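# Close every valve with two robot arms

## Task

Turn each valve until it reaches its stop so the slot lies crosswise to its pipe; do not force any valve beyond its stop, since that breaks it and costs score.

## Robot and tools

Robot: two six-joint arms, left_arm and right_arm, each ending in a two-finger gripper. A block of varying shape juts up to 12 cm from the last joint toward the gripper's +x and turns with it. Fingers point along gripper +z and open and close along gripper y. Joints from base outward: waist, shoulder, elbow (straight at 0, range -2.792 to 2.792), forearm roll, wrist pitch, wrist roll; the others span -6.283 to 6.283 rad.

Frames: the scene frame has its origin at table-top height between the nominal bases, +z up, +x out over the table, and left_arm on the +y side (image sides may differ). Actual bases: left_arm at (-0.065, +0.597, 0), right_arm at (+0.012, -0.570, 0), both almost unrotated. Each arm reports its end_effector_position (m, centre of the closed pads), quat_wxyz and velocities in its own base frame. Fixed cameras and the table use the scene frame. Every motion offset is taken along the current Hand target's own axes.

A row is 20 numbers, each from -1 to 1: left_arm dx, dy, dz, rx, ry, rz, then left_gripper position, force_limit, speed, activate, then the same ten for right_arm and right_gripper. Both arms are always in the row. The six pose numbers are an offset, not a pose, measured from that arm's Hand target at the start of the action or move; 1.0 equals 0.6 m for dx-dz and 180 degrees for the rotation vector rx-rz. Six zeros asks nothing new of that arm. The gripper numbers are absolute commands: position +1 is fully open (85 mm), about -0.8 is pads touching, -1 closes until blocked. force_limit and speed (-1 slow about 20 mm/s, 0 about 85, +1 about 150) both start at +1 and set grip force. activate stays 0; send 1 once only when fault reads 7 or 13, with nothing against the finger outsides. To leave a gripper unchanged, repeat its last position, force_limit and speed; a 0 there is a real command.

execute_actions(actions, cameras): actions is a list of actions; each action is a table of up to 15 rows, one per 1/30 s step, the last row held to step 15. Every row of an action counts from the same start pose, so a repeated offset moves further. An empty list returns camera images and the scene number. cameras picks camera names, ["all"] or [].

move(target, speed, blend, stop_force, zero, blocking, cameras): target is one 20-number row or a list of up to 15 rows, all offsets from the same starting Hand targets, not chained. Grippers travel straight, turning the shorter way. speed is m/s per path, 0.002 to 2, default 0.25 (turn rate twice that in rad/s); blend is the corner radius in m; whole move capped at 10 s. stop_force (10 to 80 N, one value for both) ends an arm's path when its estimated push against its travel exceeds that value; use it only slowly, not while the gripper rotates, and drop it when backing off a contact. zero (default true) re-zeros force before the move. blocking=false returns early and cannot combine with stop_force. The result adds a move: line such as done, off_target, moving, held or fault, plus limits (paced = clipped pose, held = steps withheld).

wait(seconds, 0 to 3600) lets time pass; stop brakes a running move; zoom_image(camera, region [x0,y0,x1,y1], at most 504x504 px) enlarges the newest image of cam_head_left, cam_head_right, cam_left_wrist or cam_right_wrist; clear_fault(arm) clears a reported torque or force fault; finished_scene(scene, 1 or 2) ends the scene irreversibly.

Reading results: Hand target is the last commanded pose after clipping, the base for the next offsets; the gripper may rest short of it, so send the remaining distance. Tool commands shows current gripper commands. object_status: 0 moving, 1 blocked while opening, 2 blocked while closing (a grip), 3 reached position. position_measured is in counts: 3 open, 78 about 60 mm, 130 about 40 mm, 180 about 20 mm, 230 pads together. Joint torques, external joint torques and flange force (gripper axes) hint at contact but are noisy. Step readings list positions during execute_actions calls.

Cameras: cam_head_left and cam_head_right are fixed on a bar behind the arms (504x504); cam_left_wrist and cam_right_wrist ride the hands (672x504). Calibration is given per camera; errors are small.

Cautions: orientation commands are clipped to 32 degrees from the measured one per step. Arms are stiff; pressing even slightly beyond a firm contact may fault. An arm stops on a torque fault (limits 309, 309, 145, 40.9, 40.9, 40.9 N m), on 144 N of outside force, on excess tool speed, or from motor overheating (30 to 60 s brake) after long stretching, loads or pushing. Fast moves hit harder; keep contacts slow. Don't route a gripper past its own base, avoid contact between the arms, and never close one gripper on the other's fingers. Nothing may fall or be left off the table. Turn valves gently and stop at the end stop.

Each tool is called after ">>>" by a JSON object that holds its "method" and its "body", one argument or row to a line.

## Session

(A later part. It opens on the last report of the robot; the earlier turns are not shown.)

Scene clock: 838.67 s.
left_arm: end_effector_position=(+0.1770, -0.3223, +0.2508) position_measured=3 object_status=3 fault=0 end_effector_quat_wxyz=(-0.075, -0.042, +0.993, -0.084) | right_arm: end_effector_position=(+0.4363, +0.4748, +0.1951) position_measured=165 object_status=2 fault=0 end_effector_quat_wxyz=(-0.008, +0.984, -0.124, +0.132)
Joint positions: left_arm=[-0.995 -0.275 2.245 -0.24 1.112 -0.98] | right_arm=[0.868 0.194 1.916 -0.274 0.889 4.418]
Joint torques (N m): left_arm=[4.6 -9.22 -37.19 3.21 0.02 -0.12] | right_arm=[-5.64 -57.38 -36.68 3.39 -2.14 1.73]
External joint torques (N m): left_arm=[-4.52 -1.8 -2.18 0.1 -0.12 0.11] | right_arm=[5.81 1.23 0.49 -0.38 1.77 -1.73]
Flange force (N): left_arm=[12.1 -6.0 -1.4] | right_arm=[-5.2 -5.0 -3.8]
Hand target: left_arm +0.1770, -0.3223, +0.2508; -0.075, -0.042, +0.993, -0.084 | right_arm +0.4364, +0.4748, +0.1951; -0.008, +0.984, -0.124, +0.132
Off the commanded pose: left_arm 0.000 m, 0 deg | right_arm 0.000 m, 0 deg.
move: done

>>> {"method": "move", "body": {
  "target": [0,0,0,0,0,0,1,1,1,0,0,0,0,0,0,0.0083,-1,0,-1,0],
  "speed": 0.05,
  "cameras": ["cam_right_wrist"]
}}

>>> {"method": "zoom_image", "body": {
  "camera": "cam_right_wrist",
  "region": [320, 195, 380, 240]
}}

Scene clock: 842.13 s.
left_arm: end_effector_position=(+0.1770, -0.3223, +0.2508) position_measured=3 object_status=3 fault=0 end_effector_quat_wxyz=(-0.075, -0.042, +0.993, -0.084) | right_arm: end_effector_position=(+0.4364, +0.4748, +0.1951) position_measured=165 object_status=2 fault=0 end_effector_quat_wxyz=(-0.010, +0.982, -0.136, +0.132)
Joint positions: left_arm=[-0.995 -0.275 2.245 -0.24 1.112 -0.98] | right_arm=[0.868 0.194 1.916 -0.274 0.889 4.444]
Joint torques (N m): left_arm=[4.39 -9.26 -37.04 3.18 0 -0.15] | right_arm=[-5.86 -57.47 -36.24 3.3 -1.73 1.71]
External joint torques (N m): left_arm=[-4.36 -1.41 -2.21 0.12 -0.1 0.13] | right_arm=[5.76 1.54 0.09 -0.31 1.36 -1.72]
Flange force (N): left_arm=[11.1 -6.4 -1.2] | right_arm=[-4.9 -5.7 -3.0]
Hand target: left_arm +0.1770, -0.3223, +0.2508; -0.075, -0.042, +0.993, -0.084 | right_arm +0.4364, +0.4748, +0.1951; -0.010, +0.982, -0.136, +0.132
Off the commanded pose: left_arm 0.000 m, 0 deg | right_arm 0.000 m, 0 deg.
move: done
cam_right_wrist: T_world_to_cam=[[-0.27008, -0.96189, -0.04258, 0.58704], [-0.95999, 0.26563, 0.08862, 0.29252], [-0.07393, 0.06481, -0.99516, 0.32844]] pos_world=[0.46365, 0.46568, 0.32592]

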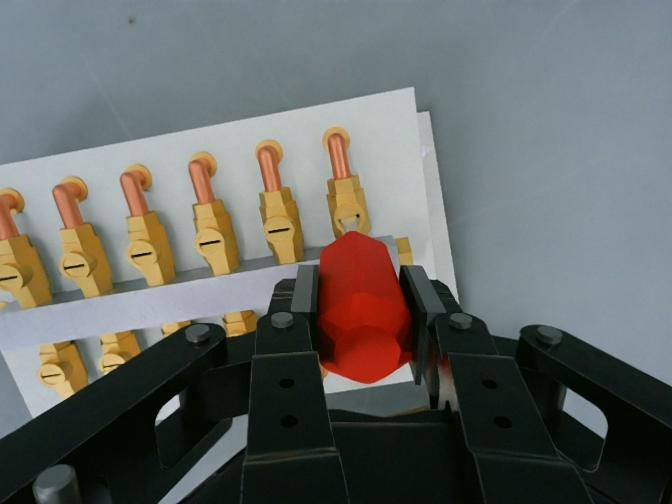

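Scaled by 8.400.

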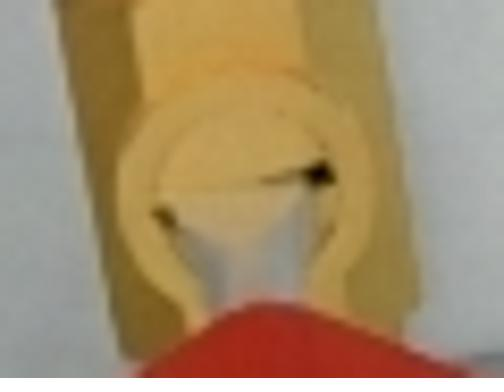

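>>> {"method": "move", "body": {
  "target": [0,0,0,0,0,0,1,1,1,0,0,0,0,0,0,0.0056,-1,0,-1,0],
  "speed": 0.05
}}

>>> {"method": "move", "body": {
  "target": [0,0,0,0,0,0,1,1,1,0,0,0,0,0,0,0.0045,-1,0,-1,0],
  "speed": 0.05,
  "cameras": ["cam_right_wrist"]
}}

>>> {"method": "zoom_image", "body": {
  "camera": "cam_right_wrist",
  "region": [320, 195, 380, 240]
}}

Scene clock: 845.80 s.
left_arm: end_effector_position=(+0.1770, -0.3223, +0.2508) position_measured=3 object_status=3 fault=0 end_effector_quat_wxyz=(-0.075, -0.042, +0.993, -0.084) | right_arm: end_effector_position=(+0.4364, +0.4748, +0.1951) position_measured=165 object_status=2 fault=0 end_effector_quat_wxyz=(-0.011, +0.981, -0.145, +0.132)
Joint positions: left_arm=[-0.995 -0.275 2.245 -0.24 1.112 -0.98] | right_arm=[0.868 0.194 1.916 -0.274 0.889 4.461]
Joint torques (N m): left_arm=[4.56 -9.11 -36.89 3.22 0.03 -0.14] | right_arm=[-5.98 -57.26 -35.88 3.29 -1.55 1.65]
External joint torques (N m): left_arm=[-4.49 -1.86 -2.4 0.08 -0.12 0.13] | right_arm=[5.96 1.09 -0.37 -0.29 1.18 -1.66]
Flange force (N): left_arm=[11.9 -6.2 -1.7] | right_arm=[-5.1 -5.9 -3.6]
Hand target: left_arm +0.1770, -0.3223, +0.2508; -0.075, -0.042, +0.993, -0.084 | right_arm +0.4364, +0.4748, +0.1951; -0.011, +0.981, -0.145, +0.132
Off the commanded pose: left_arm 0.000 m, 0 deg | right_arm 0.000 m, 0 deg.
move: done

Scene clock: 846.30 s.
left_arm: end_effector_position=(+0.1770, -0.3223, +0.2508) position_measured=3 object_status=3 fault=0 end_effector_quat_wxyz=(-0.075, -0.042, +0.993, -0.084) | right_arm: end_effector_position=(+0.4364, +0.4748, +0.1951) position_measured=165 object_status=2 fault=0 end_effector_quat_wxyz=(-0.012, +0.980, -0.152, +0.131)
Joint positions: left_arm=[-0.995 -0.275 2.245 -0.24 1.112 -0.98] | right_arm=[0.868 0.194 1.916 -0.274 0.889 4.476]
Joint torques (N m): left_arm=[4.43 -9.08 -37.05 3.18 0.02 -0.14] | right_arm=[-6.2 -56.5 -35.37 3.3 -1.62 1.65]
External joint torques (N m): left_arm=[-4.45 -1.37 -2.19 0.12 -0.12 0.13] | right_arm=[6.31 0.61 -0.85 -0.28 1.24 -1.66]
Flange force (N): left_arm=[11.3 -6.6 -1.1] | right_arm=[-5.4 -6.3 -4.6]
Hand target: left_arm +0.1770, -0.3223, +0.2508; -0.075, -0.042, +0.993, -0.084 | right_arm +0.4364, +0.4748, +0.1951; -0.012, +0.980, -0.152, +0.131
Off the commanded pose: left_arm 0.000 m, 0 deg | right_arm 0.000 m, 0 deg.
move: done
cam_right_wrist: T_world_to_cam=[[-0.29944, -0.95277, -0.05064, 0.59715], [-0.95145, 0.29422, 0.09042, 0.27492], [-0.07125, 0.07526, -0.99462, 0.32214]] pos_world=[0.46333, 0.46382, 0.32579]

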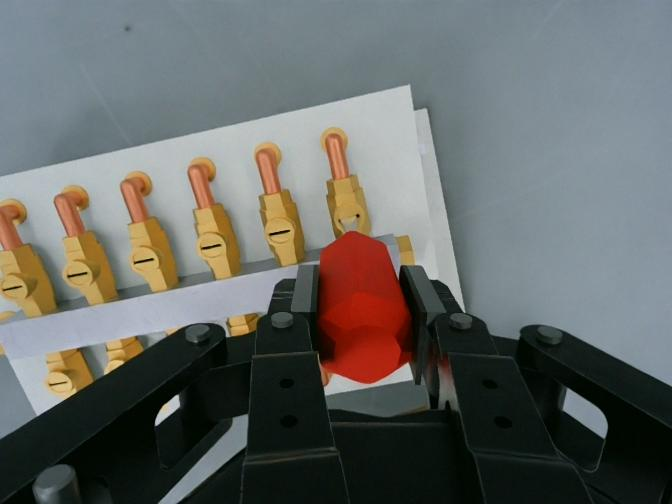

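Scaled by 8.400.

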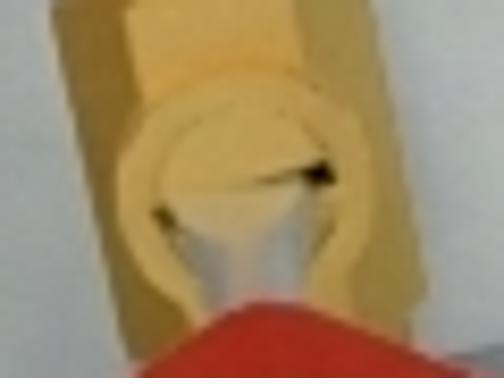

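>>> {"method": "move", "body": {
  "target": [0,0,0,0,0,0,1,1,1,0,0,0,0,0,0,0.0045,-1,0,-1,0],
  "speed": 0.05
}}

>>> {"method": "move", "body": {
  "target": [0,0,0,0,0,0,1,1,1,0,0,0,0,0,0,0.0035,-1,0,-1,0],
  "speed": 0.05
}}

Scene clock: 851.00 s.
left_arm: end_effector_position=(+0.1770, -0.3223, +0.2508) position_measured=3 object_status=3 fault=0 end_effector_quat_wxyz=(-0.075, -0.042, +0.993, -0.084) | right_arm: end_effector_position=(+0.4364, +0.4748, +0.1951) position_measured=165 object_status=2 fault=0 end_effector_quat_wxyz=(-0.013, +0.978, -0.159, +0.131)
Joint positions: left_arm=[-0.995 -0.275 2.245 -0.24 1.112 -0.98] | right_arm=[0.868 0.194 1.916 -0.274 0.889 4.49]
Joint torques (N m): left_arm=[4.25 -9.25 -37.03 3.23 0.05 -0.18] | right_arm=[-6.38 -56.11 -35.15 3.24 -1.47 1.64]
External joint torques (N m): left_arm=[-4.23 -1.4 -2.2 0.07 -0.15 0.17] | right_arm=[6.22 0.32 -1.05 -0.23 1.11 -1.64]
Flange force (N): left_arm=[10.6 -6.2 -1.2] | right_arm=[-5.3 -6.1 -4.8]
Hand target: left_arm +0.1770, -0.3223, +0.2508; -0.075, -0.042, +0.993, -0.084 | right_arm +0.4364, +0.4748, +0.1951; -0.013, +0.978, -0.159, +0.131
Off the commanded pose: left_arm 0.000 m, 0 deg | right_arm 0.000 m, 0 deg.
move: done

Scene clock: 851.50 s.
left_arm: end_effector_position=(+0.1770, -0.3223, +0.2508) position_measured=3 object_status=3 fault=0 end_effector_quat_wxyz=(-0.075, -0.042, +0.993, -0.084) | right_arm: end_effector_position=(+0.4364, +0.4748, +0.1951) position_measured=165 object_status=2 fault=0 end_effector_quat_wxyz=(-0.014, +0.978, -0.164, +0.131)
Joint positions: left_arm=[-0.995 -0.275 2.245 -0.24 1.112 -0.98] | right_arm=[0.868 0.194 1.916 -0.274 0.889 4.501]
Joint torques (N m): left_arm=[4.32 -9.56 -37 3.22 0.02 -0.15] | right_arm=[-6.19 -56.34 -34.98 3.25 -1.4 1.69]
External joint torques (N m): left_arm=[-4.28 -1.2 -2.27 0.08 -0.11 0.14] | right_arm=[6 0.18 -1.24 -0.26 1.03 -1.69]
Flange force (N): left_arm=[10.6 -6.7 -1.2] | right_arm=[-4.9 -6.0 -4.9]
Hand target: left_arm +0.1770, -0.3223, +0.2508; -0.075, -0.042, +0.993, -0.084 | right_arm +0.4364, +0.4748, +0.1951; -0.014, +0.978, -0.164, +0.131
Off the commanded pose: left_arm 0.000 m, 0 deg | right_arm 0.000 m, 0 deg.
move: done

>>> {"method": "move", "body": {
  "target": [0,0,0,0,0,0,1,1,1,0,0,0,0,0,0,0.0035,-1,0,-1,0],
  "speed": 0.05,
  "cameras": ["cam_right_wrist"]
}}

>>> {"method": "zoom_image", "body": {
  "camera": "cam_right_wrist",
  "region": [240, 165, 420, 300]
}}

Scene clock: 854.37 s.
left_arm: end_effector_position=(+0.1770, -0.3223, +0.2508) position_measured=3 object_status=3 fault=0 end_effector_quat_wxyz=(-0.075, -0.042, +0.993, -0.084) | right_arm: end_effector_position=(+0.4364, +0.4748, +0.1951) position_measured=165 object_status=2 fault=0 end_effector_quat_wxyz=(-0.014, +0.977, -0.170, +0.131)
Joint positions: left_arm=[-0.995 -0.275 2.245 -0.24 1.112 -0.98] | right_arm=[0.868 0.194 1.916 -0.274 0.889 4.512]
Joint torques (N m): left_arm=[4.39 -9.4 -37.02 3.22 0.01 -0.13] | right_arm=[-6.13 -56.78 -34.93 3.25 -1.29 1.68]
External joint torques (N m): left_arm=[-4.38 -1.23 -2.29 0.09 -0.11 0.11] | right_arm=[6.03 0.74 -1.25 -0.25 0.93 -1.68]
Flange force (N): left_arm=[10.9 -6.8 -1.1] | right_arm=[-4.9 -6.6 -4.1]
Hand target: left_arm +0.1770, -0.3223, +0.2508; -0.075, -0.042, +0.993, -0.084 | right_arm +0.4364, +0.4748, +0.1951; -0.014, +0.977, -0.170, +0.131
Off the commanded pose: left_arm 0.000 m, 0 deg | right_arm 0.000 m, 0 deg.
move: done
cam_right_wrist: T_world_to_cam=[[-0.33247, -0.94121, -0.05983, 0.60789], [-0.94067, 0.32638, 0.09283, 0.25443], [-0.06785, 0.08715, -0.99388, 0.31492]] pos_world=[0.4628, 0.46167, 0.32575]

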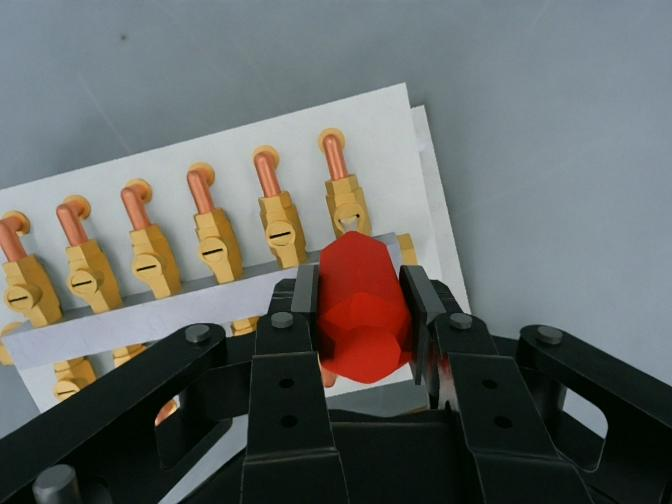

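Scaled by 2.800.

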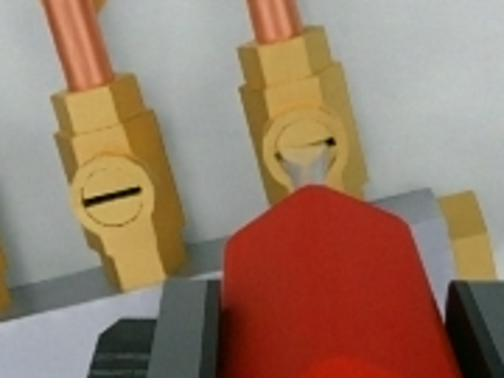

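>>> {"method": "move", "body": {
  "target": [0,0,0,0,0,0,1,1,1,0,0,0,0,0,0,0.0035,-1,0,-1,0],
  "speed": 0.05
}}

>>> {"method": "wait", "body": {
  "seconds": 0.5
}}

Scene clock: 858.73 s.
left_arm: end_effector_position=(+0.1770, -0.3223, +0.2508) position_measured=3 object_status=3 fault=0 end_effector_quat_wxyz=(-0.075, -0.042, +0.993, -0.084) | right_arm: end_effector_position=(+0.4364, +0.4748, +0.1951) position_measured=165 object_status=2 fault=0 end_effector_quat_wxyz=(-0.015, +0.976, -0.175, +0.131)
Joint positions: left_arm=[-0.995 -0.275 2.245 -0.24 1.112 -0.98] | right_arm=[0.868 0.194 1.916 -0.274 0.889 4.523]
Joint torques (N m): left_arm=[4.48 -9.03 -37.04 3.22 0.01 -0.13] | right_arm=[-6.26 -56.66 -34.88 3.21 -1.22 1.67]
External joint torques (N m): left_arm=[-4.48 -1.49 -2.19 0.08 -0.11 0.12] | right_arm=[5.88 0.81 -1.56 -0.2 0.84 -1.68]
Flange force (N): left_arm=[11.5 -6.4 -1.2] | right_arm=[-4.5 -7.1 -4.1]
Hand target: left_arm +0.1770, -0.3223, +0.2508; -0.075, -0.042, +0.993, -0.084 | right_arm +0.4364, +0.4748, +0.1951; -0.015, +0.976, -0.175, +0.131
Off the commanded pose: left_arm 0.000 m, 0 deg | right_arm 0.000 m, 0 deg.
move: done

Scene clock: 859.23 s.
left_arm: end_effector_position=(+0.1770, -0.3223, +0.2508) position_measured=3 object_status=3 fault=0 end_effector_quat_wxyz=(-0.075, -0.042, +0.993, -0.084) | right_arm: end_effector_position=(+0.4364, +0.4748, +0.1951) position_measured=165 object_status=2 fault=0 end_effector_quat_wxyz=(-0.015, +0.976, -0.175, +0.131)
Joint positions: left_arm=[-0.995 -0.275 2.245 -0.24 1.112 -0.98] | right_arm=[0.868 0.194 1.916 -0.274 0.889 4.523]
Joint torques (N m): left_arm=[4.35 -9.11 -37.05 3.21 0.03 -0.09] | right_arm=[-6.32 -56.63 -35.04 3.26 -1.25 1.66]
External joint torques (N m): left_arm=[-4.24 -2.07 -2.3 0.1 -0.12 0.08] | right_arm=[6.37 0.54 -1.21 -0.25 0.88 -1.66]
Flange force (N): left_arm=[11.7 -5.5 -2.0] | right_arm=[-5.6 -6.4 -4.3]
Hand target: left_arm +0.1770, -0.3223, +0.2508; -0.075, -0.042, +0.993, -0.084 | right_arm +0.4364, +0.4748, +0.1951; -0.015, +0.976, -0.175, +0.131
Tool commands: left_gripper/position=+1.0 left_gripper/force_limit=+1.0 left_gripper/speed=+1.0 left_gripper/activate=+0.0 right_gripper/position=-1.0 right_gripper/force_limit=+0.0 right_gripper/speed=-1.0 right_gripper/activate=+0.0
Off the commanded pose: left_arm 0.000 m, 0 deg | right_arm 0.000 m, 0 deg.
wait: 0.50 s; at rest by 0.17 s

>>> {"method": "execute_actions", "body": {
  "actions": []
}}

>>> {"method": "zoom_image", "body": {
  "camera": "cam_right_wrist",
  "region": [255, 200, 375, 260]
}}

>>> {"method": "zoom_image", "body": {
  "camera": "cam_head_right",
  "region": [150, 100, 400, 300]
}}

Scene clock: 863.93 s.
left_arm: end_effector_position=(+0.1770, -0.3223, +0.2508) position_measured=3 object_status=3 fault=0 end_effector_quat_wxyz=(-0.075, -0.042, +0.993, -0.084) | right_arm: end_effector_position=(+0.4364, +0.4748, +0.1951) position_measured=165 object_status=2 fault=0 end_effector_quat_wxyz=(-0.015, +0.976, -0.175, +0.131)
Joint positions: left_arm=[-0.995 -0.275 2.245 -0.24 1.112 -0.98] | right_arm=[0.868 0.194 1.916 -0.274 0.889 4.523]
Joint velocities: within noise
Joint torques (N m): left_arm=[4.49 -9.05 -37.22 3.2 0.01 -0.15] | right_arm=[-6.44 -56.63 -34.91 3.25 -1.27 1.66]
External joint torques (N m): left_arm=[-4.47 -1.63 -2.05 0.09 -0.1 0.14] | right_arm=[6.31 0.54 -1.29 -0.25 0.91 -1.66]
Flange force (N): left_arm=[11.7 -6.0 -1.1] | right_arm=[-5.5 -6.6 -4.4]
Hand target: left_arm +0.1770, -0.3223, +0.2508; -0.075, -0.042, +0.993, -0.084 | right_arm +0.4364, +0.4748, +0.1951; -0.015, +0.976, -0.175, +0.131
Tool commands: left_gripper/position=+1.0 left_gripper/force_limit=+1.0 left_gripper/speed=+1.0 left_gripper/activate=+0.0 right_gripper/position=-1.0 right_gripper/force_limit=+0.0 right_gripper/speed=-1.0 right_gripper/activate=+0.0
Off the commanded pose: left_arm 0.000 m, 0 deg | right_arm 0.000 m, 0 deg.
camera_calibration:
cam_left_wrist: T_world_to_cam=[[-0.09556, 0.98143, -0.16629, 0.38596], [0.97677, 0.12464, 0.1743, -0.15615], [0.19179, -0.14577, -0.97055, 0.29531]] pos_world=[0.13277, -0.31628, 0.37801]
cam_right_wrist: T_world_to_cam=[[-0.34242, -0.93746, -0.06252, 0.61094], [-0.93717, 0.33607, 0.09358, 0.2482], [-0.06672, 0.09064, -0.99365, 0.31266]] pos_world=[0.46266, 0.46098, 0.32564]

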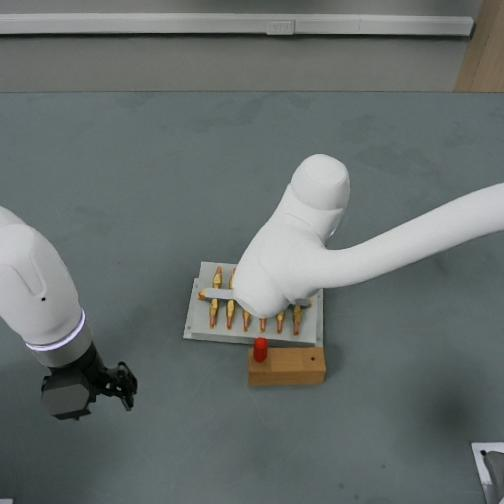

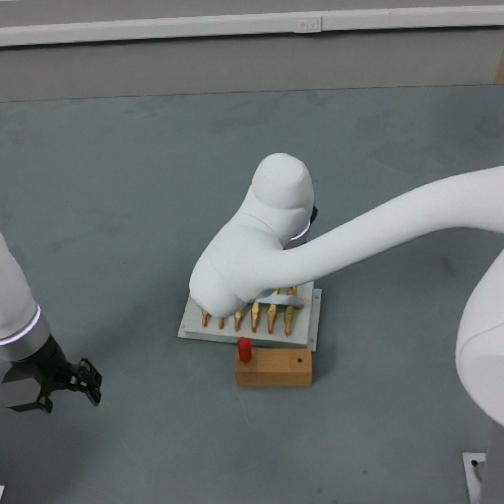

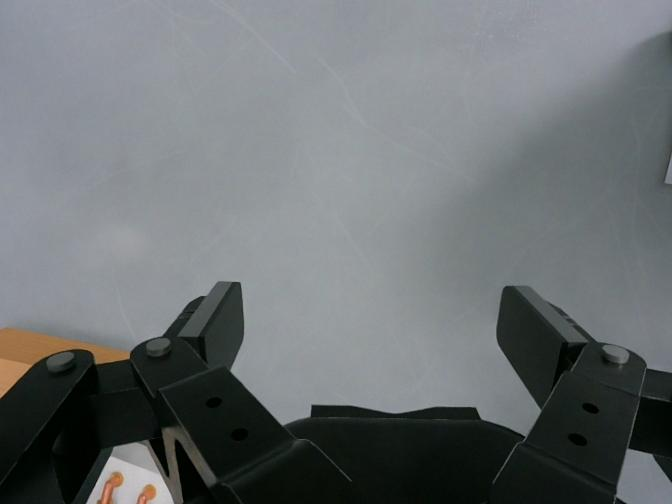

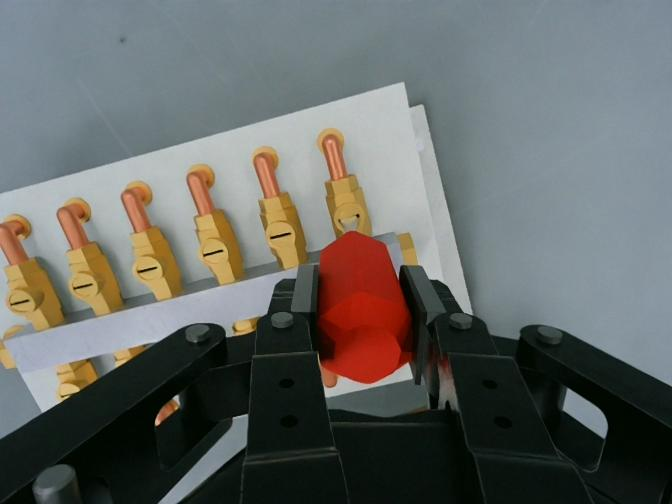

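Scaled by 4.200.

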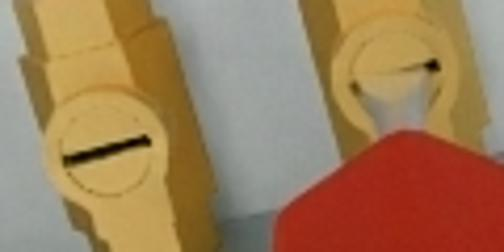

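Scaled by 2.016.

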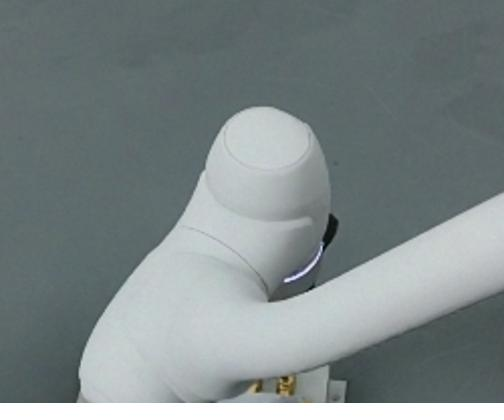

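>>> {"method": "move", "body": {
  "target": [0,0,0,0,0,0,1,1,1,0,0,0,0,0,0,0.004,-1,0,-1,0],
  "speed": 0.05,
  "cameras": ["cam_right_wrist"]
}}

>>> {"method": "zoom_image", "body": {
  "camera": "cam_right_wrist",
  "region": [320, 195, 380, 240]
}}

>>> {"method": "zoom_image", "body": {
  "camera": "cam_right_wrist",
  "region": [255, 210, 315, 255]
}}

Scene clock: 870.27 s.
left_arm: end_effector_position=(+0.1770, -0.3223, +0.2508) position_measured=3 object_status=3 fault=0 end_effector_quat_wxyz=(-0.075, -0.042, +0.993, -0.084) | right_arm: end_effector_position=(+0.4364, +0.4748, +0.1951) position_measured=165 object_status=2 fault=0 end_effector_quat_wxyz=(-0.016, +0.975, -0.181, +0.131)
Joint positions: left_arm=[-0.995 -0.275 2.245 -0.24 1.112 -0.98] | right_arm=[0.868 0.194 1.916 -0.274 0.889 4.535]
Joint torques (N m): left_arm=[4.5 -9.44 -37.1 3.2 0.01 -0.13] | right_arm=[-6.32 -55.82 -35.01 3.28 -1.47 1.67]
External joint torques (N m): left_arm=[-4.5 -1.13 -2.22 0.11 -0.11 0.12] | right_arm=[6.24 -0.33 -1.24 -0.28 1.11 -1.67]
Flange force (N): left_arm=[11.2 -7.0 -0.9] | right_arm=[-5.6 -5.3 -5.6]
Hand target: left_arm +0.1770, -0.3223, +0.2508; -0.075, -0.042, +0.993, -0.084 | right_arm +0.4364, +0.4748, +0.1951; -0.016, +0.975, -0.181, +0.131
Off the commanded pose: left_arm 0.000 m, 0 deg | right_arm 0.000 m, 0 deg.
move: done
cam_right_wrist: T_world_to_cam=[[-0.35373, -0.93304, -0.0657, 0.61435], [-0.93306, 0.34709, 0.09451, 0.24096], [-0.06538, 0.09473, -0.99335, 0.3101]] pos_world=[0.46242, 0.4602, 0.32562]

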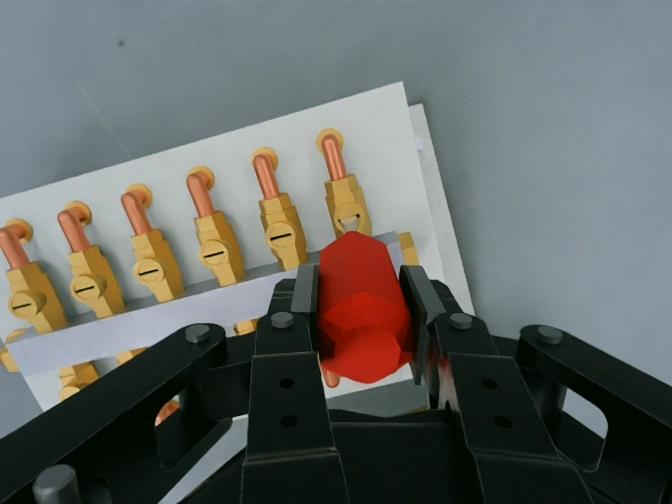

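Scaled by 8.400.

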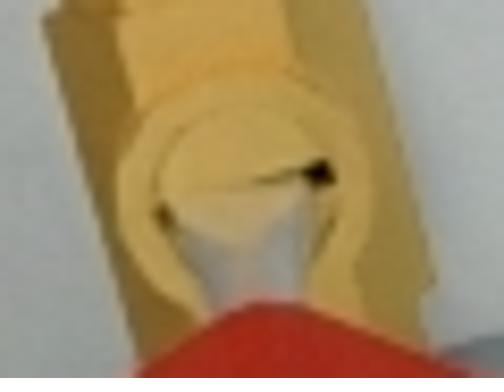

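Scaled by 8.400.

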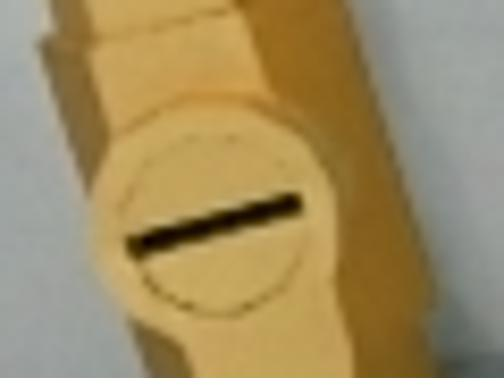

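>>> {"method": "move", "body": {
  "target": [0,0,0,0,0,0,1,1,1,0,0,0,0,0,0,0.003,-1,0,-1,0],
  "speed": 0.05
}}

>>> {"method": "move", "body": {
  "target": [0,0,0,0,0,0,1,1,1,0,0,0,0,0,0,0.003,-1,0,-1,0],
  "speed": 0.05
}}

Scene clock: 876.03 s.
left_arm: end_effector_position=(+0.1770, -0.3223, +0.2508) position_measured=3 object_status=3 fault=0 end_effector_quat_wxyz=(-0.075, -0.042, +0.993, -0.084) | right_arm: end_effector_position=(+0.4364, +0.4748, +0.1951) position_measured=165 object_status=2 fault=0 end_effector_quat_wxyz=(-0.017, +0.974, -0.186, +0.131)
Joint positions: left_arm=[-0.995 -0.275 2.245 -0.24 1.112 -0.98] | right_arm=[0.868 0.194 1.916 -0.274 0.889 4.545]
Joint torques (N m): left_arm=[4.24 -9.21 -37.05 3.17 0.07 -0.15] | right_arm=[-6.31 -55.88 -34.72 3.27 -1.32 1.66]
External joint torques (N m): left_arm=[-4.18 -1.62 -2.17 0.13 -0.16 0.14] | right_arm=[6.11 -0.23 -1.49 -0.28 0.96 -1.67]
Flange force (N): left_arm=[10.9 -5.8 -1.3] | right_arm=[-5.3 -5.7 -5.4]
Hand target: left_arm +0.1770, -0.3223, +0.2508; -0.075, -0.042, +0.993, -0.084 | right_arm +0.4364, +0.4748, +0.1951; -0.017, +0.974, -0.186, +0.131
Off the commanded pose: left_arm 0.000 m, 0 deg | right_arm 0.000 m, 0 deg.
move: done

Scene clock: 876.53 s.
left_arm: end_effector_position=(+0.1770, -0.3223, +0.2508) position_measured=3 object_status=3 fault=0 end_effector_quat_wxyz=(-0.075, -0.042, +0.993, -0.084) | right_arm: end_effector_position=(+0.4364, +0.4748, +0.1951) position_measured=165 object_status=2 fault=0 end_effector_quat_wxyz=(-0.017, +0.973, -0.190, +0.131)
Joint positions: left_arm=[-0.995 -0.275 2.245 -0.24 1.112 -0.98] | right_arm=[0.868 0.194 1.916 -0.274 0.889 4.554]
Joint torques (N m): left_arm=[4.34 -9.22 -37.13 3.21 0.03 -0.1] | right_arm=[-6.22 -55.78 -35 3.39 -1.6 1.79]
External joint torques (N m): left_arm=[-4.36 -1.22 -2.09 0.09 -0.13 0.09] | right_arm=[6.38 -0.04 -1.16 -0.38 1.23 -1.79]
Flange force (N): left_arm=[11.1 -6.6 -0.9] | right_arm=[-5.7 -5.5 -5.5]
Hand target: left_arm +0.1770, -0.3223, +0.2508; -0.075, -0.042, +0.993, -0.084 | right_arm +0.4364, +0.4748, +0.1951; -0.017, +0.973, -0.190, +0.131
Off the commanded pose: left_arm 0.000 m, 0 deg | right_arm 0.000 m, 0 deg.
move: done

>>> {"method": "move", "body": {
  "target": [0,0,0,0,0,0,1,1,1,0,0,0,0,0,0,0.002,-1,0,-1,0],
  "speed": 0.05
}}

Scene clock: 878.33 s.
left_arm: end_effector_position=(+0.1770, -0.3223, +0.2508) position_measured=3 object_status=3 fault=0 end_effector_quat_wxyz=(-0.075, -0.042, +0.993, -0.084) | right_arm: end_effector_position=(+0.4364, +0.4748, +0.1951) position_measured=165 object_status=2 fault=0 end_effector_quat_wxyz=(-0.018, +0.972, -0.193, +0.131)
Joint positions: left_arm=[-0.995 -0.275 2.245 -0.24 1.112 -0.98] | right_arm=[0.868 0.194 1.916 -0.274 0.889 4.56]
Joint torques (N m): left_arm=[4.22 -8.91 -37.07 3.2 0 -0.15] | right_arm=[-6.7 -55.64 -34.87 3.53 -1.55 2]
External joint torques (N m): left_arm=[-4.19 -1.8 -2.17 0.1 -0.1 0.14] | right_arm=[6.56 -0.71 -1.58 -0.51 1.18 -2.01]
Flange force (N): left_arm=[11.2 -5.5 -1.6] | right_arm=[-5.5 -5.4 -6.5]
Hand target: left_arm +0.1770, -0.3223, +0.2508; -0.075, -0.042, +0.993, -0.084 | right_arm +0.4364, +0.4748, +0.1951; -0.018, +0.972, -0.193, +0.131
Off the commanded pose: left_arm 0.000 m, 0 deg | right_arm 0.000 m, 0 deg.
move: done

>>> {"method": "move", "body": {
  "target": [
    [0,0,0,0,0,0,1,1,1,0,0,0,0,0,0,-0.0389,-1,0,-1,0],
    [0,0,0,0,0,0,1,1,1,0,0,0,-0.0167,0,0,-0.0389,-1,0,-1,0],
    [0,0,0,0,0,0,1,1,1,0,0,0,-0.12,0,0,-0.0389,-1,0,-1,0]
  ],
  "speed": [0.1,0.05,0.2],
  "blend": [0,0.005,0],
  "cameras": ["cam_right_wrist"]
}}

>>> {"method": "zoom_image", "body": {
  "camera": "cam_right_wrist",
  "region": [20, 180, 420, 400]
}}

Scene clock: 882.87 s.
left_arm: end_effector_position=(+0.1770, -0.3223, +0.2508) position_measured=3 object_status=3 fault=0 end_effector_quat_wxyz=(-0.075, -0.042, +0.993, -0.084) | right_arm: end_effector_position=(+0.4176, +0.4759, +0.2646) position_measured=165 object_status=2 fault=0 end_effector_quat_wxyz=(-0.010, +0.982, -0.134, +0.132)
Joint positions: left_arm=[-0.995 -0.275 2.245 -0.24 1.112 -0.98] | right_arm=[0.894 0.125 1.86 -0.254 1.017 4.425]
Joint torques (N m): left_arm=[4.14 -9.17 -37.02 3.2 0.03 -0.16] | right_arm=[-3.15 -52.85 -38.61 3.1 -0.93 0.24]
External joint torques (N m): left_arm=[-4.06 -1.83 -2.3 0.11 -0.13 0.15] | right_arm=[3.04 1.35 -0.22 0.12 0.55 -0.24]
Flange force (N): left_arm=[10.8 -5.5 -1.8] | right_arm=[-3.4 -4.4 -1.2]
Hand target: left_arm +0.1770, -0.3223, +0.2508; -0.075, -0.042, +0.993, -0.084 | right_arm +0.4175, +0.4759, +0.2646; -0.010, +0.982, -0.134, +0.132
Off the commanded pose: left_arm 0.000 m, 0 deg | right_arm 0.000 m, 0 deg.
move: done
cam_right_wrist: T_world_to_cam=[[-0.26489, -0.96341, -0.04104, 0.58427], [-0.9614, 0.26057, 0.08837, 0.2711], [-0.07444, 0.06286, -0.99524, 0.3972]] pos_world=[0.44497, 0.46728, 0.39532]

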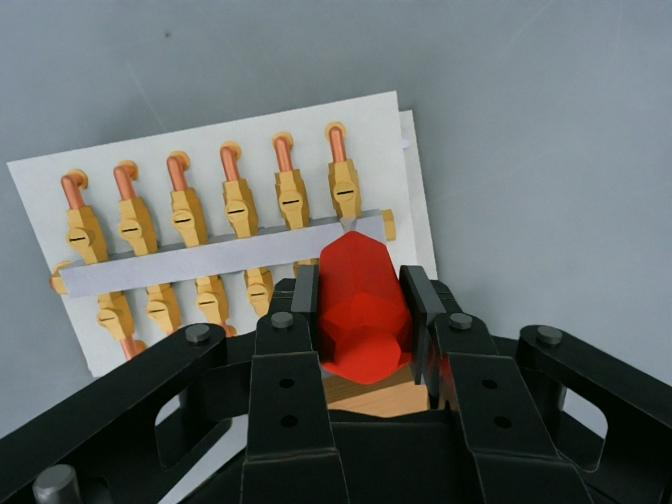

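Scaled by 1.260.

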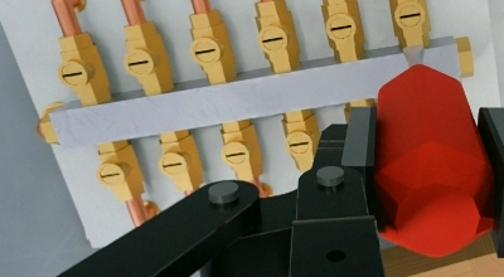

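>>> {"method": "move", "body": {
  "target": [0,0,0,0,0,0,1,1,1,0,-0.1970,0.1009,-0.0661,0.0304,-0.0784,-0.3686,-1,0,-1,0],
  "speed": 0.2,
  "cameras": ["all"]
}}

>>> {"method": "zoom_image", "body": {
  "camera": "cam_head_right",
  "region": [150, 250, 350, 400]
}}

>>> {"method": "zoom_image", "body": {
  "camera": "cam_head_left",
  "region": [150, 250, 350, 400]
}}

Scene clock: 895.37 s.
left_arm: end_effector_position=(+0.1770, -0.3223, +0.2508) position_measured=3 object_status=3 fault=0 end_effector_quat_wxyz=(-0.075, -0.042, +0.993, -0.084) | right_arm: end_effector_position=(+0.2816, +0.4496, +0.2693) position_measured=165 object_status=2 fault=0 end_effector_quat_wxyz=(+0.004, +0.902, +0.432, +0.006)
Joint positions: left_arm=[-0.995 -0.275 2.245 -0.24 1.112 -0.98] | right_arm=[0.954 0.018 1.947 -0.015 1.169 3.207]
Joint torques (N m): left_arm=[4.19 -9.35 -37.01 3.21 0.02 -0.15] | right_arm=[-3.22 -42.83 -39.02 3.87 -0.71 0.23]
External joint torques (N m): left_arm=[-4.11 -1.61 -2.26 0.09 -0.12 0.13] | right_arm=[3.47 1.54 -0.29 0.09 0.61 -0.23]
Flange force (N): left_arm=[10.7 -5.8 -1.6] | right_arm=[2.6 -6.5 -0.6]
Hand target: left_arm +0.1770, -0.3223, +0.2508; -0.075, -0.042, +0.993, -0.084 | right_arm +0.2816, +0.4496, +0.2693; +0.004, +0.902, +0.432, +0.006
Off the commanded pose: left_arm 0.000 m, 0 deg | right_arm 0.000 m, 0 deg.
move: done
cam_left_wrist: T_world_to_cam=[[-0.09556, 0.98143, -0.16629, 0.38596], [0.97677, 0.12464, 0.1743, -0.15615], [0.19179, -0.14577, -0.97055, 0.29531]] pos_world=[0.13277, -0.31628, 0.37801]
cam_right_wrist: T_world_to_cam=[[0.77809, -0.62757, 0.02685, 0.06007], [-0.59889, -0.72828, 0.33307, 0.42346], [-0.18947, -0.27524, -0.94252, 0.56367]] pos_world=[0.31366, 0.50124, 0.38862]

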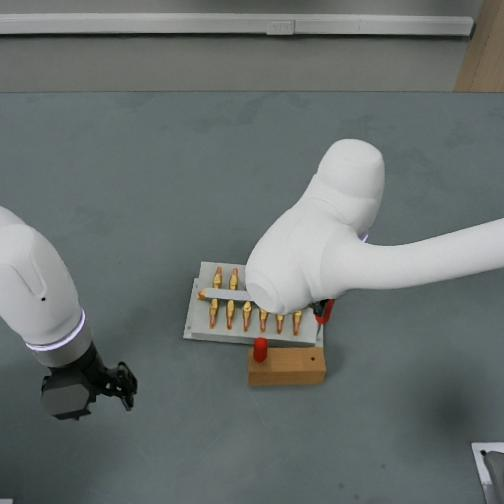

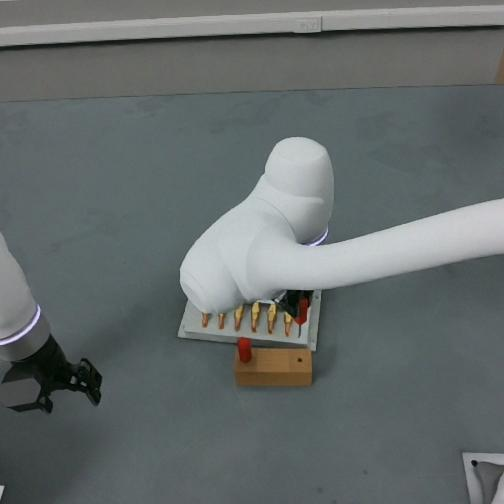

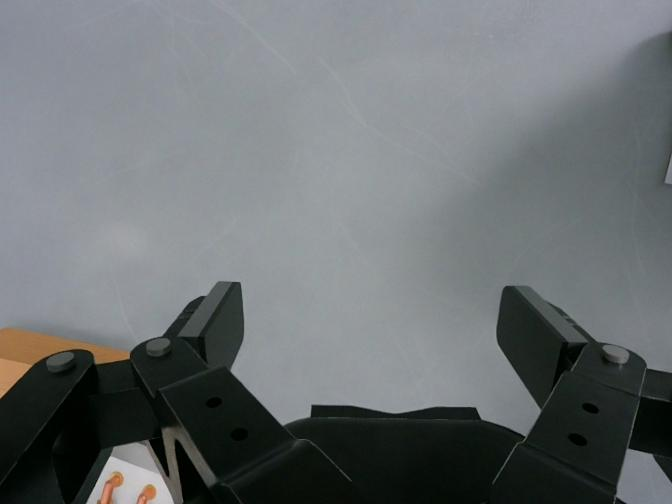

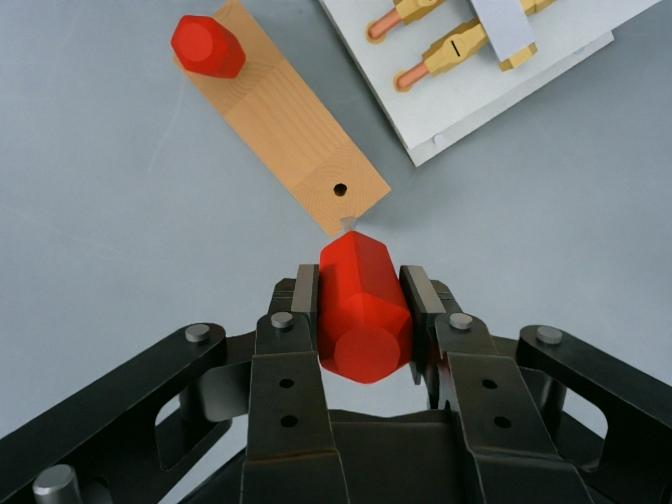

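Scaled by 2.520.

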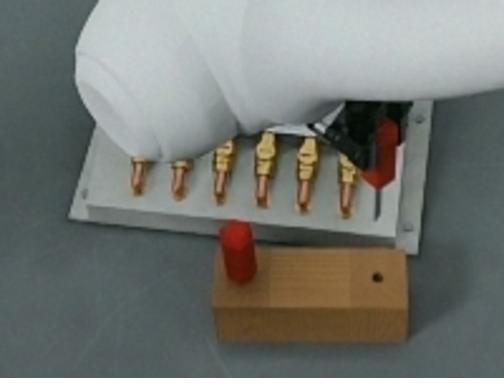

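Scaled by 2.520.

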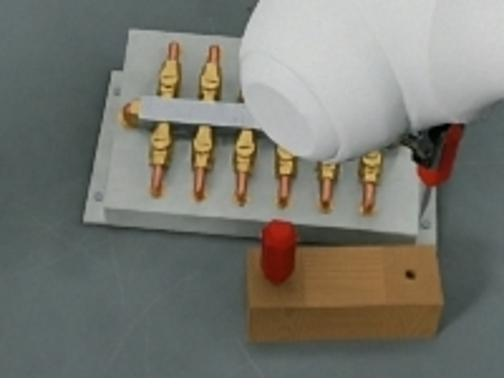

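>>> {"method": "move", "body": {
  "target": [0,0,0,0,0,0,1,1,1,0,0,0,0.14,0,0,0,-1,0,-1,0],
  "speed": 0.15,
  "cameras": ["cam_right_wrist","cam_head_left","cam_head_right"]
}}

>>> {"method": "zoom_image", "body": {
  "camera": "cam_right_wrist",
  "region": [290, 160, 410, 250]
}}

>>> {"method": "zoom_image", "body": {
  "camera": "cam_head_left",
  "region": [240, 290, 360, 400]
}}

>>> {"method": "zoom_image", "body": {
  "camera": "cam_head_right",
  "region": [230, 290, 350, 400]
}}

Scene clock: 900.53 s.
left_arm: end_effector_position=(+0.1770, -0.3223, +0.2508) position_measured=3 object_status=3 fault=0 end_effector_quat_wxyz=(-0.075, -0.042, +0.993, -0.084) | right_arm: end_effector_position=(+0.2828, +0.4494, +0.1854) position_measured=165 object_status=2 fault=0 end_effector_quat_wxyz=(+0.004, +0.902, +0.432, +0.006)
Joint positions: left_arm=[-0.995 -0.275 2.245 -0.24 1.112 -0.98] | right_arm=[0.951 0.087 2.042 -0.016 1.005 3.208]
Joint torques (N m): left_arm=[4.45 -9.24 -37.14 3.22 0.02 -0.13] | right_arm=[-3.13 -46.96 -36.05 3.54 -0.64 0.23]
External joint torques (N m): left_arm=[-4.39 -1.62 -2.12 0.08 -0.12 0.11] | right_arm=[3.13 1.98 0.03 0.09 0.53 -0.23]
Flange force (N): left_arm=[11.5 -6.0 -1.2] | right_arm=[2.7 -5.9 0.8]
Hand target: left_arm +0.1770, -0.3223, +0.2508; -0.075, -0.042, +0.993, -0.084 | right_arm +0.2828, +0.4494, +0.1854; +0.004, +0.902, +0.432, +0.006
Off the commanded pose: left_arm 0.000 m, 0 deg | right_arm 0.000 m, 0 deg.
move: done
cam_right_wrist: T_world_to_cam=[[0.77809, -0.62757, 0.02685, 0.06126], [-0.5989, -0.72829, 0.33304, 0.45199], [-0.18945, -0.27521, -0.94253, 0.48475]] pos_world=[0.31486, 0.50104, 0.30472]
Images, in order (width x height): cam_head_left 504x504, cam_head_right 504x504, cam_right_wrist 672x504.

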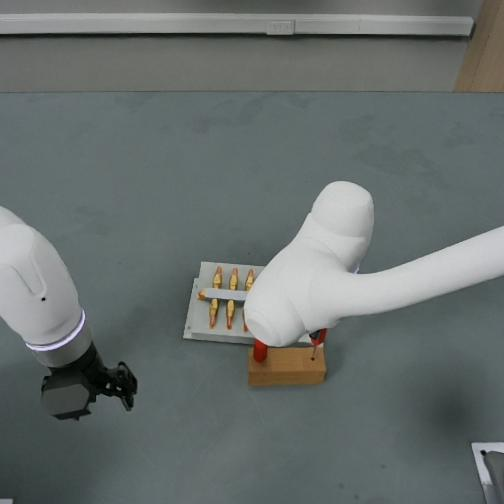

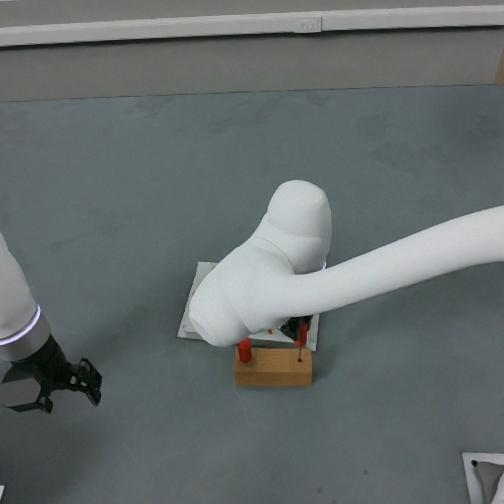

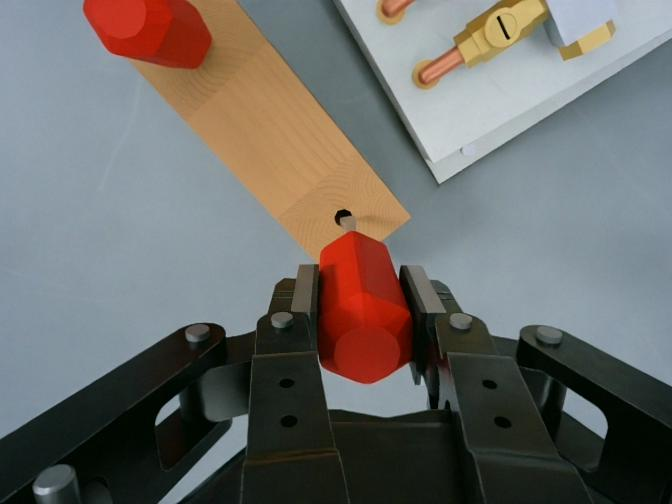

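Scaled by 4.200.

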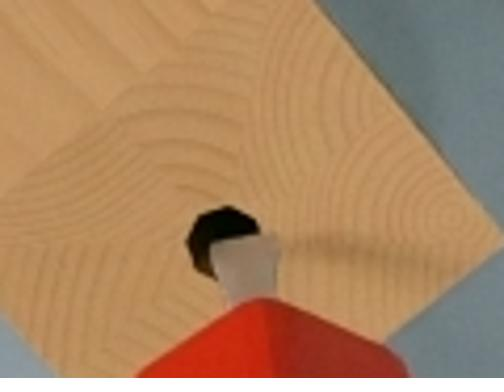

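Scaled by 4.200.

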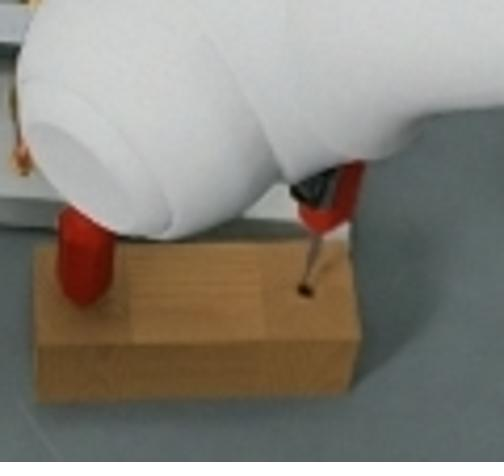

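Scaled by 4.200.

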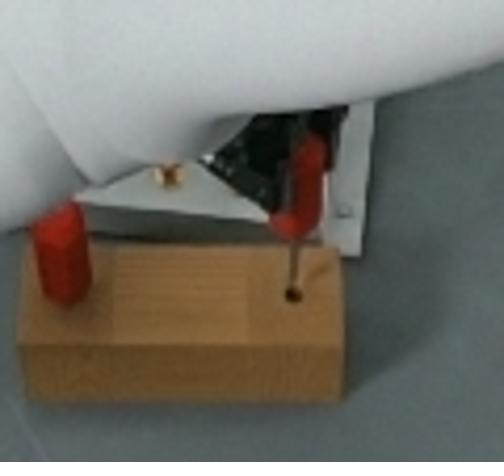

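>>> {"method": "move", "body": {
  "target": [0,0,0,0,0,0,1,1,1,0,0,-0.0042,0,0,0,0,-1,0,-1,0],
  "speed": 0.05,
  "cameras": ["cam_right_wrist"]
}}

>>> {"method": "zoom_image", "body": {
  "camera": "cam_right_wrist",
  "region": [320, 190, 380, 235]
}}

Scene clock: 912.50 s.
left_arm: end_effector_position=(+0.1770, -0.3223, +0.2508) position_measured=3 object_status=3 fault=0 end_effector_quat_wxyz=(-0.075, -0.042, +0.993, -0.084) | right_arm: end_effector_position=(+0.2809, +0.4510, +0.1853) position_measured=165 object_status=2 fault=0 end_effector_quat_wxyz=(+0.004, +0.902, +0.432, +0.006)
Joint positions: left_arm=[-0.995 -0.275 2.245 -0.24 1.112 -0.98] | right_arm=[0.956 0.088 2.042 -0.016 1.005 3.213]
Joint torques (N m): left_arm=[4.07 -9.08 -37.1 3.16 0.03 -0.11] | right_arm=[-3.56 -46.85 -35.85 3.51 -0.69 0.24]
External joint torques (N m): left_arm=[-4.11 -1.26 -2.06 0.14 -0.13 0.1] | right_arm=[3.59 1.71 -0.17 0.12 0.59 -0.24]
Flange force (N): left_arm=[10.5 -6.1 -1.0] | right_arm=[2.6 -6.7 0.2]
Hand target: left_arm +0.1770, -0.3223, +0.2508; -0.075, -0.042, +0.993, -0.084 | right_arm +0.2809, +0.4510, +0.1853; +0.004, +0.902, +0.432, +0.006
Off the commanded pose: left_arm 0.000 m, 0 deg | right_arm 0.000 m, 0 deg.
move: done
cam_right_wrist: T_world_to_cam=[[0.77809, -0.62757, 0.02685, 0.06375], [-0.5989, -0.72829, 0.33304, 0.45205], [-0.18945, -0.27521, -0.94253, 0.48474]] pos_world=[0.31296, 0.50264, 0.30462]

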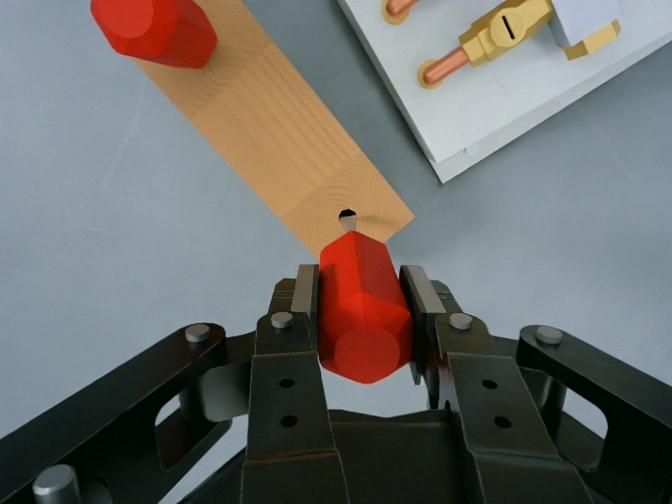

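Scaled by 8.400.

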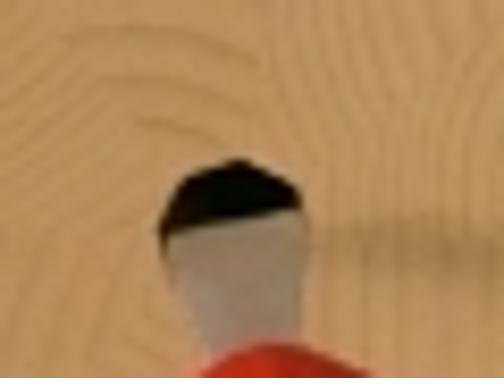

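>>> {"method": "move", "body": {
  "target": [0,0,0,0,0,0,1,1,1,0,0,0,0.01,0,0,0,-1,0,-1,0],
  "speed": 0.02,
  "stop_force": 10,
  "cameras": ["cam_right_wrist"]
}}

>>> {"method": "zoom_image", "body": {
  "camera": "cam_right_wrist",
  "region": [320, 190, 380, 235]
}}

Scene clock: 917.07 s.
left_arm: end_effector_position=(+0.1770, -0.3223, +0.2508) position_measured=3 object_status=3 fault=0 end_effector_quat_wxyz=(-0.075, -0.042, +0.993, -0.084) | right_arm: end_effector_position=(+0.2810, +0.4510, +0.1793) position_measured=165 object_status=2 fault=0 end_effector_quat_wxyz=(+0.004, +0.902, +0.432, +0.006)
Joint positions: left_arm=[-0.995 -0.275 2.245 -0.24 1.112 -0.98] | right_arm=[0.956 0.094 2.048 -0.016 0.993 3.213]
Joint torques (N m): left_arm=[4.37 -9.24 -37.04 3.19 0 -0.14] | right_arm=[-3.24 -47.25 -35.77 3.48 -0.64 0.23]
External joint torques (N m): left_arm=[-4.33 -1.51 -2.16 0.1 -0.09 0.13] | right_arm=[2.99 2.1 -0.11 0.12 0.52 -0.23]
Flange force (N): left_arm=[11.2 -6.1 -1.3] | right_arm=[3.1 -5.7 0.8]
Hand target: left_arm +0.1770, -0.3223, +0.2508; -0.075, -0.042, +0.993, -0.084 | right_arm +0.2810, +0.4510, +0.1793; +0.004, +0.902, +0.432, +0.006
Off the commanded pose: left_arm 0.000 m, 0 deg | right_arm 0.000 m, 0 deg.
move: done
cam_right_wrist: T_world_to_cam=[[0.77809, -0.62757, 0.02685, 0.06383], [-0.59889, -0.72828, 0.33307, 0.45409], [-0.18947, -0.27524, -0.94252, 0.47911]] pos_world=[0.31306, 0.50264, 0.29862]

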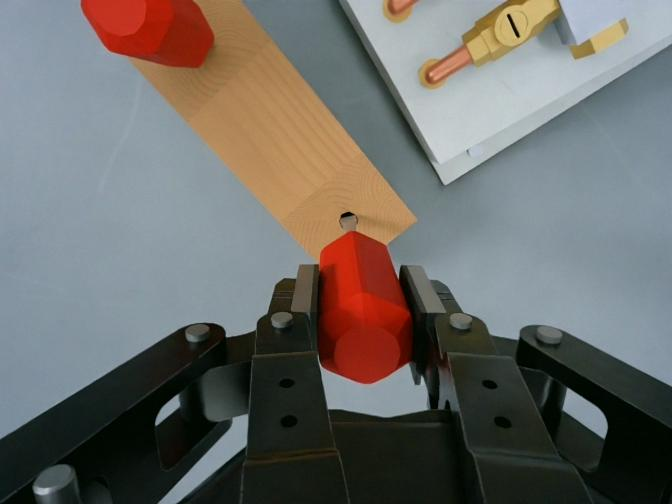

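Scaled by 8.400.

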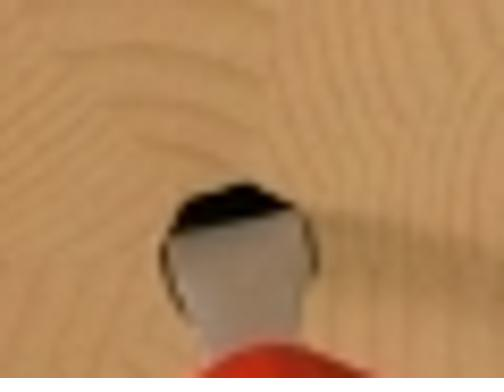

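>>> {"method": "move", "body": {
  "target": [0,0,0,0,0,0,1,1,1,0,0,0,0.007,0,0,0,-1,0,-1,0],
  "speed": 0.02,
  "stop_force": 10,
  "cameras": ["cam_right_wrist"]
}}

>>> {"method": "zoom_image", "body": {
  "camera": "cam_right_wrist",
  "region": [320, 190, 380, 235]
}}

Scene clock: 925.87 s.
left_arm: end_effector_position=(+0.1770, -0.3223, +0.2508) position_measured=3 object_status=3 fault=0 end_effector_quat_wxyz=(-0.075, -0.042, +0.993, -0.084) | right_arm: end_effector_position=(+0.2810, +0.4510, +0.1751) position_measured=165 object_status=2 fault=0 end_effector_quat_wxyz=(+0.004, +0.902, +0.432, +0.006)
Joint positions: left_arm=[-0.995 -0.275 2.245 -0.24 1.112 -0.98] | right_arm=[0.956 0.098 2.052 -0.016 0.984 3.213]
Joint torques (N m): left_arm=[4.46 -9.33 -37.13 3.19 0.04 -0.16] | right_arm=[-3.15 -47.49 -35.97 3.52 -0.95 0.26]
External joint torques (N m): left_arm=[-4.43 -1.35 -2.1 0.11 -0.14 0.15] | right_arm=[3.05 1.98 0.26 0.07 0.83 -0.26]
Flange force (N): left_arm=[11.2 -6.4 -0.9] | right_arm=[2.4 -5.7 0.5]
Hand target: left_arm +0.1770, -0.3223, +0.2508; -0.075, -0.042, +0.993, -0.084 | right_arm +0.2810, +0.4510, +0.1751; +0.004, +0.902, +0.432, +0.006
Off the commanded pose: left_arm 0.000 m, 0 deg | right_arm 0.000 m, 0 deg.
move: done
cam_right_wrist: T_world_to_cam=[[0.77809, -0.62757, 0.02685, 0.06388], [-0.59889, -0.72828, 0.33307, 0.45542], [-0.18947, -0.27524, -0.94252, 0.47513]] pos_world=[0.31306, 0.50254, 0.29442]

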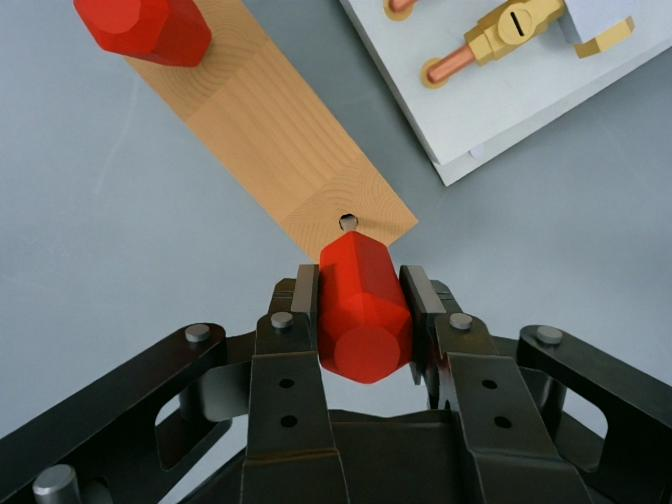

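Scaled by 8.400.

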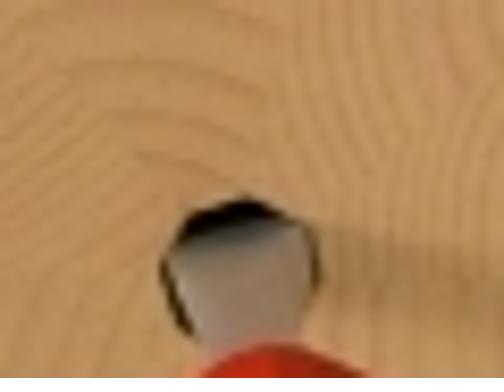

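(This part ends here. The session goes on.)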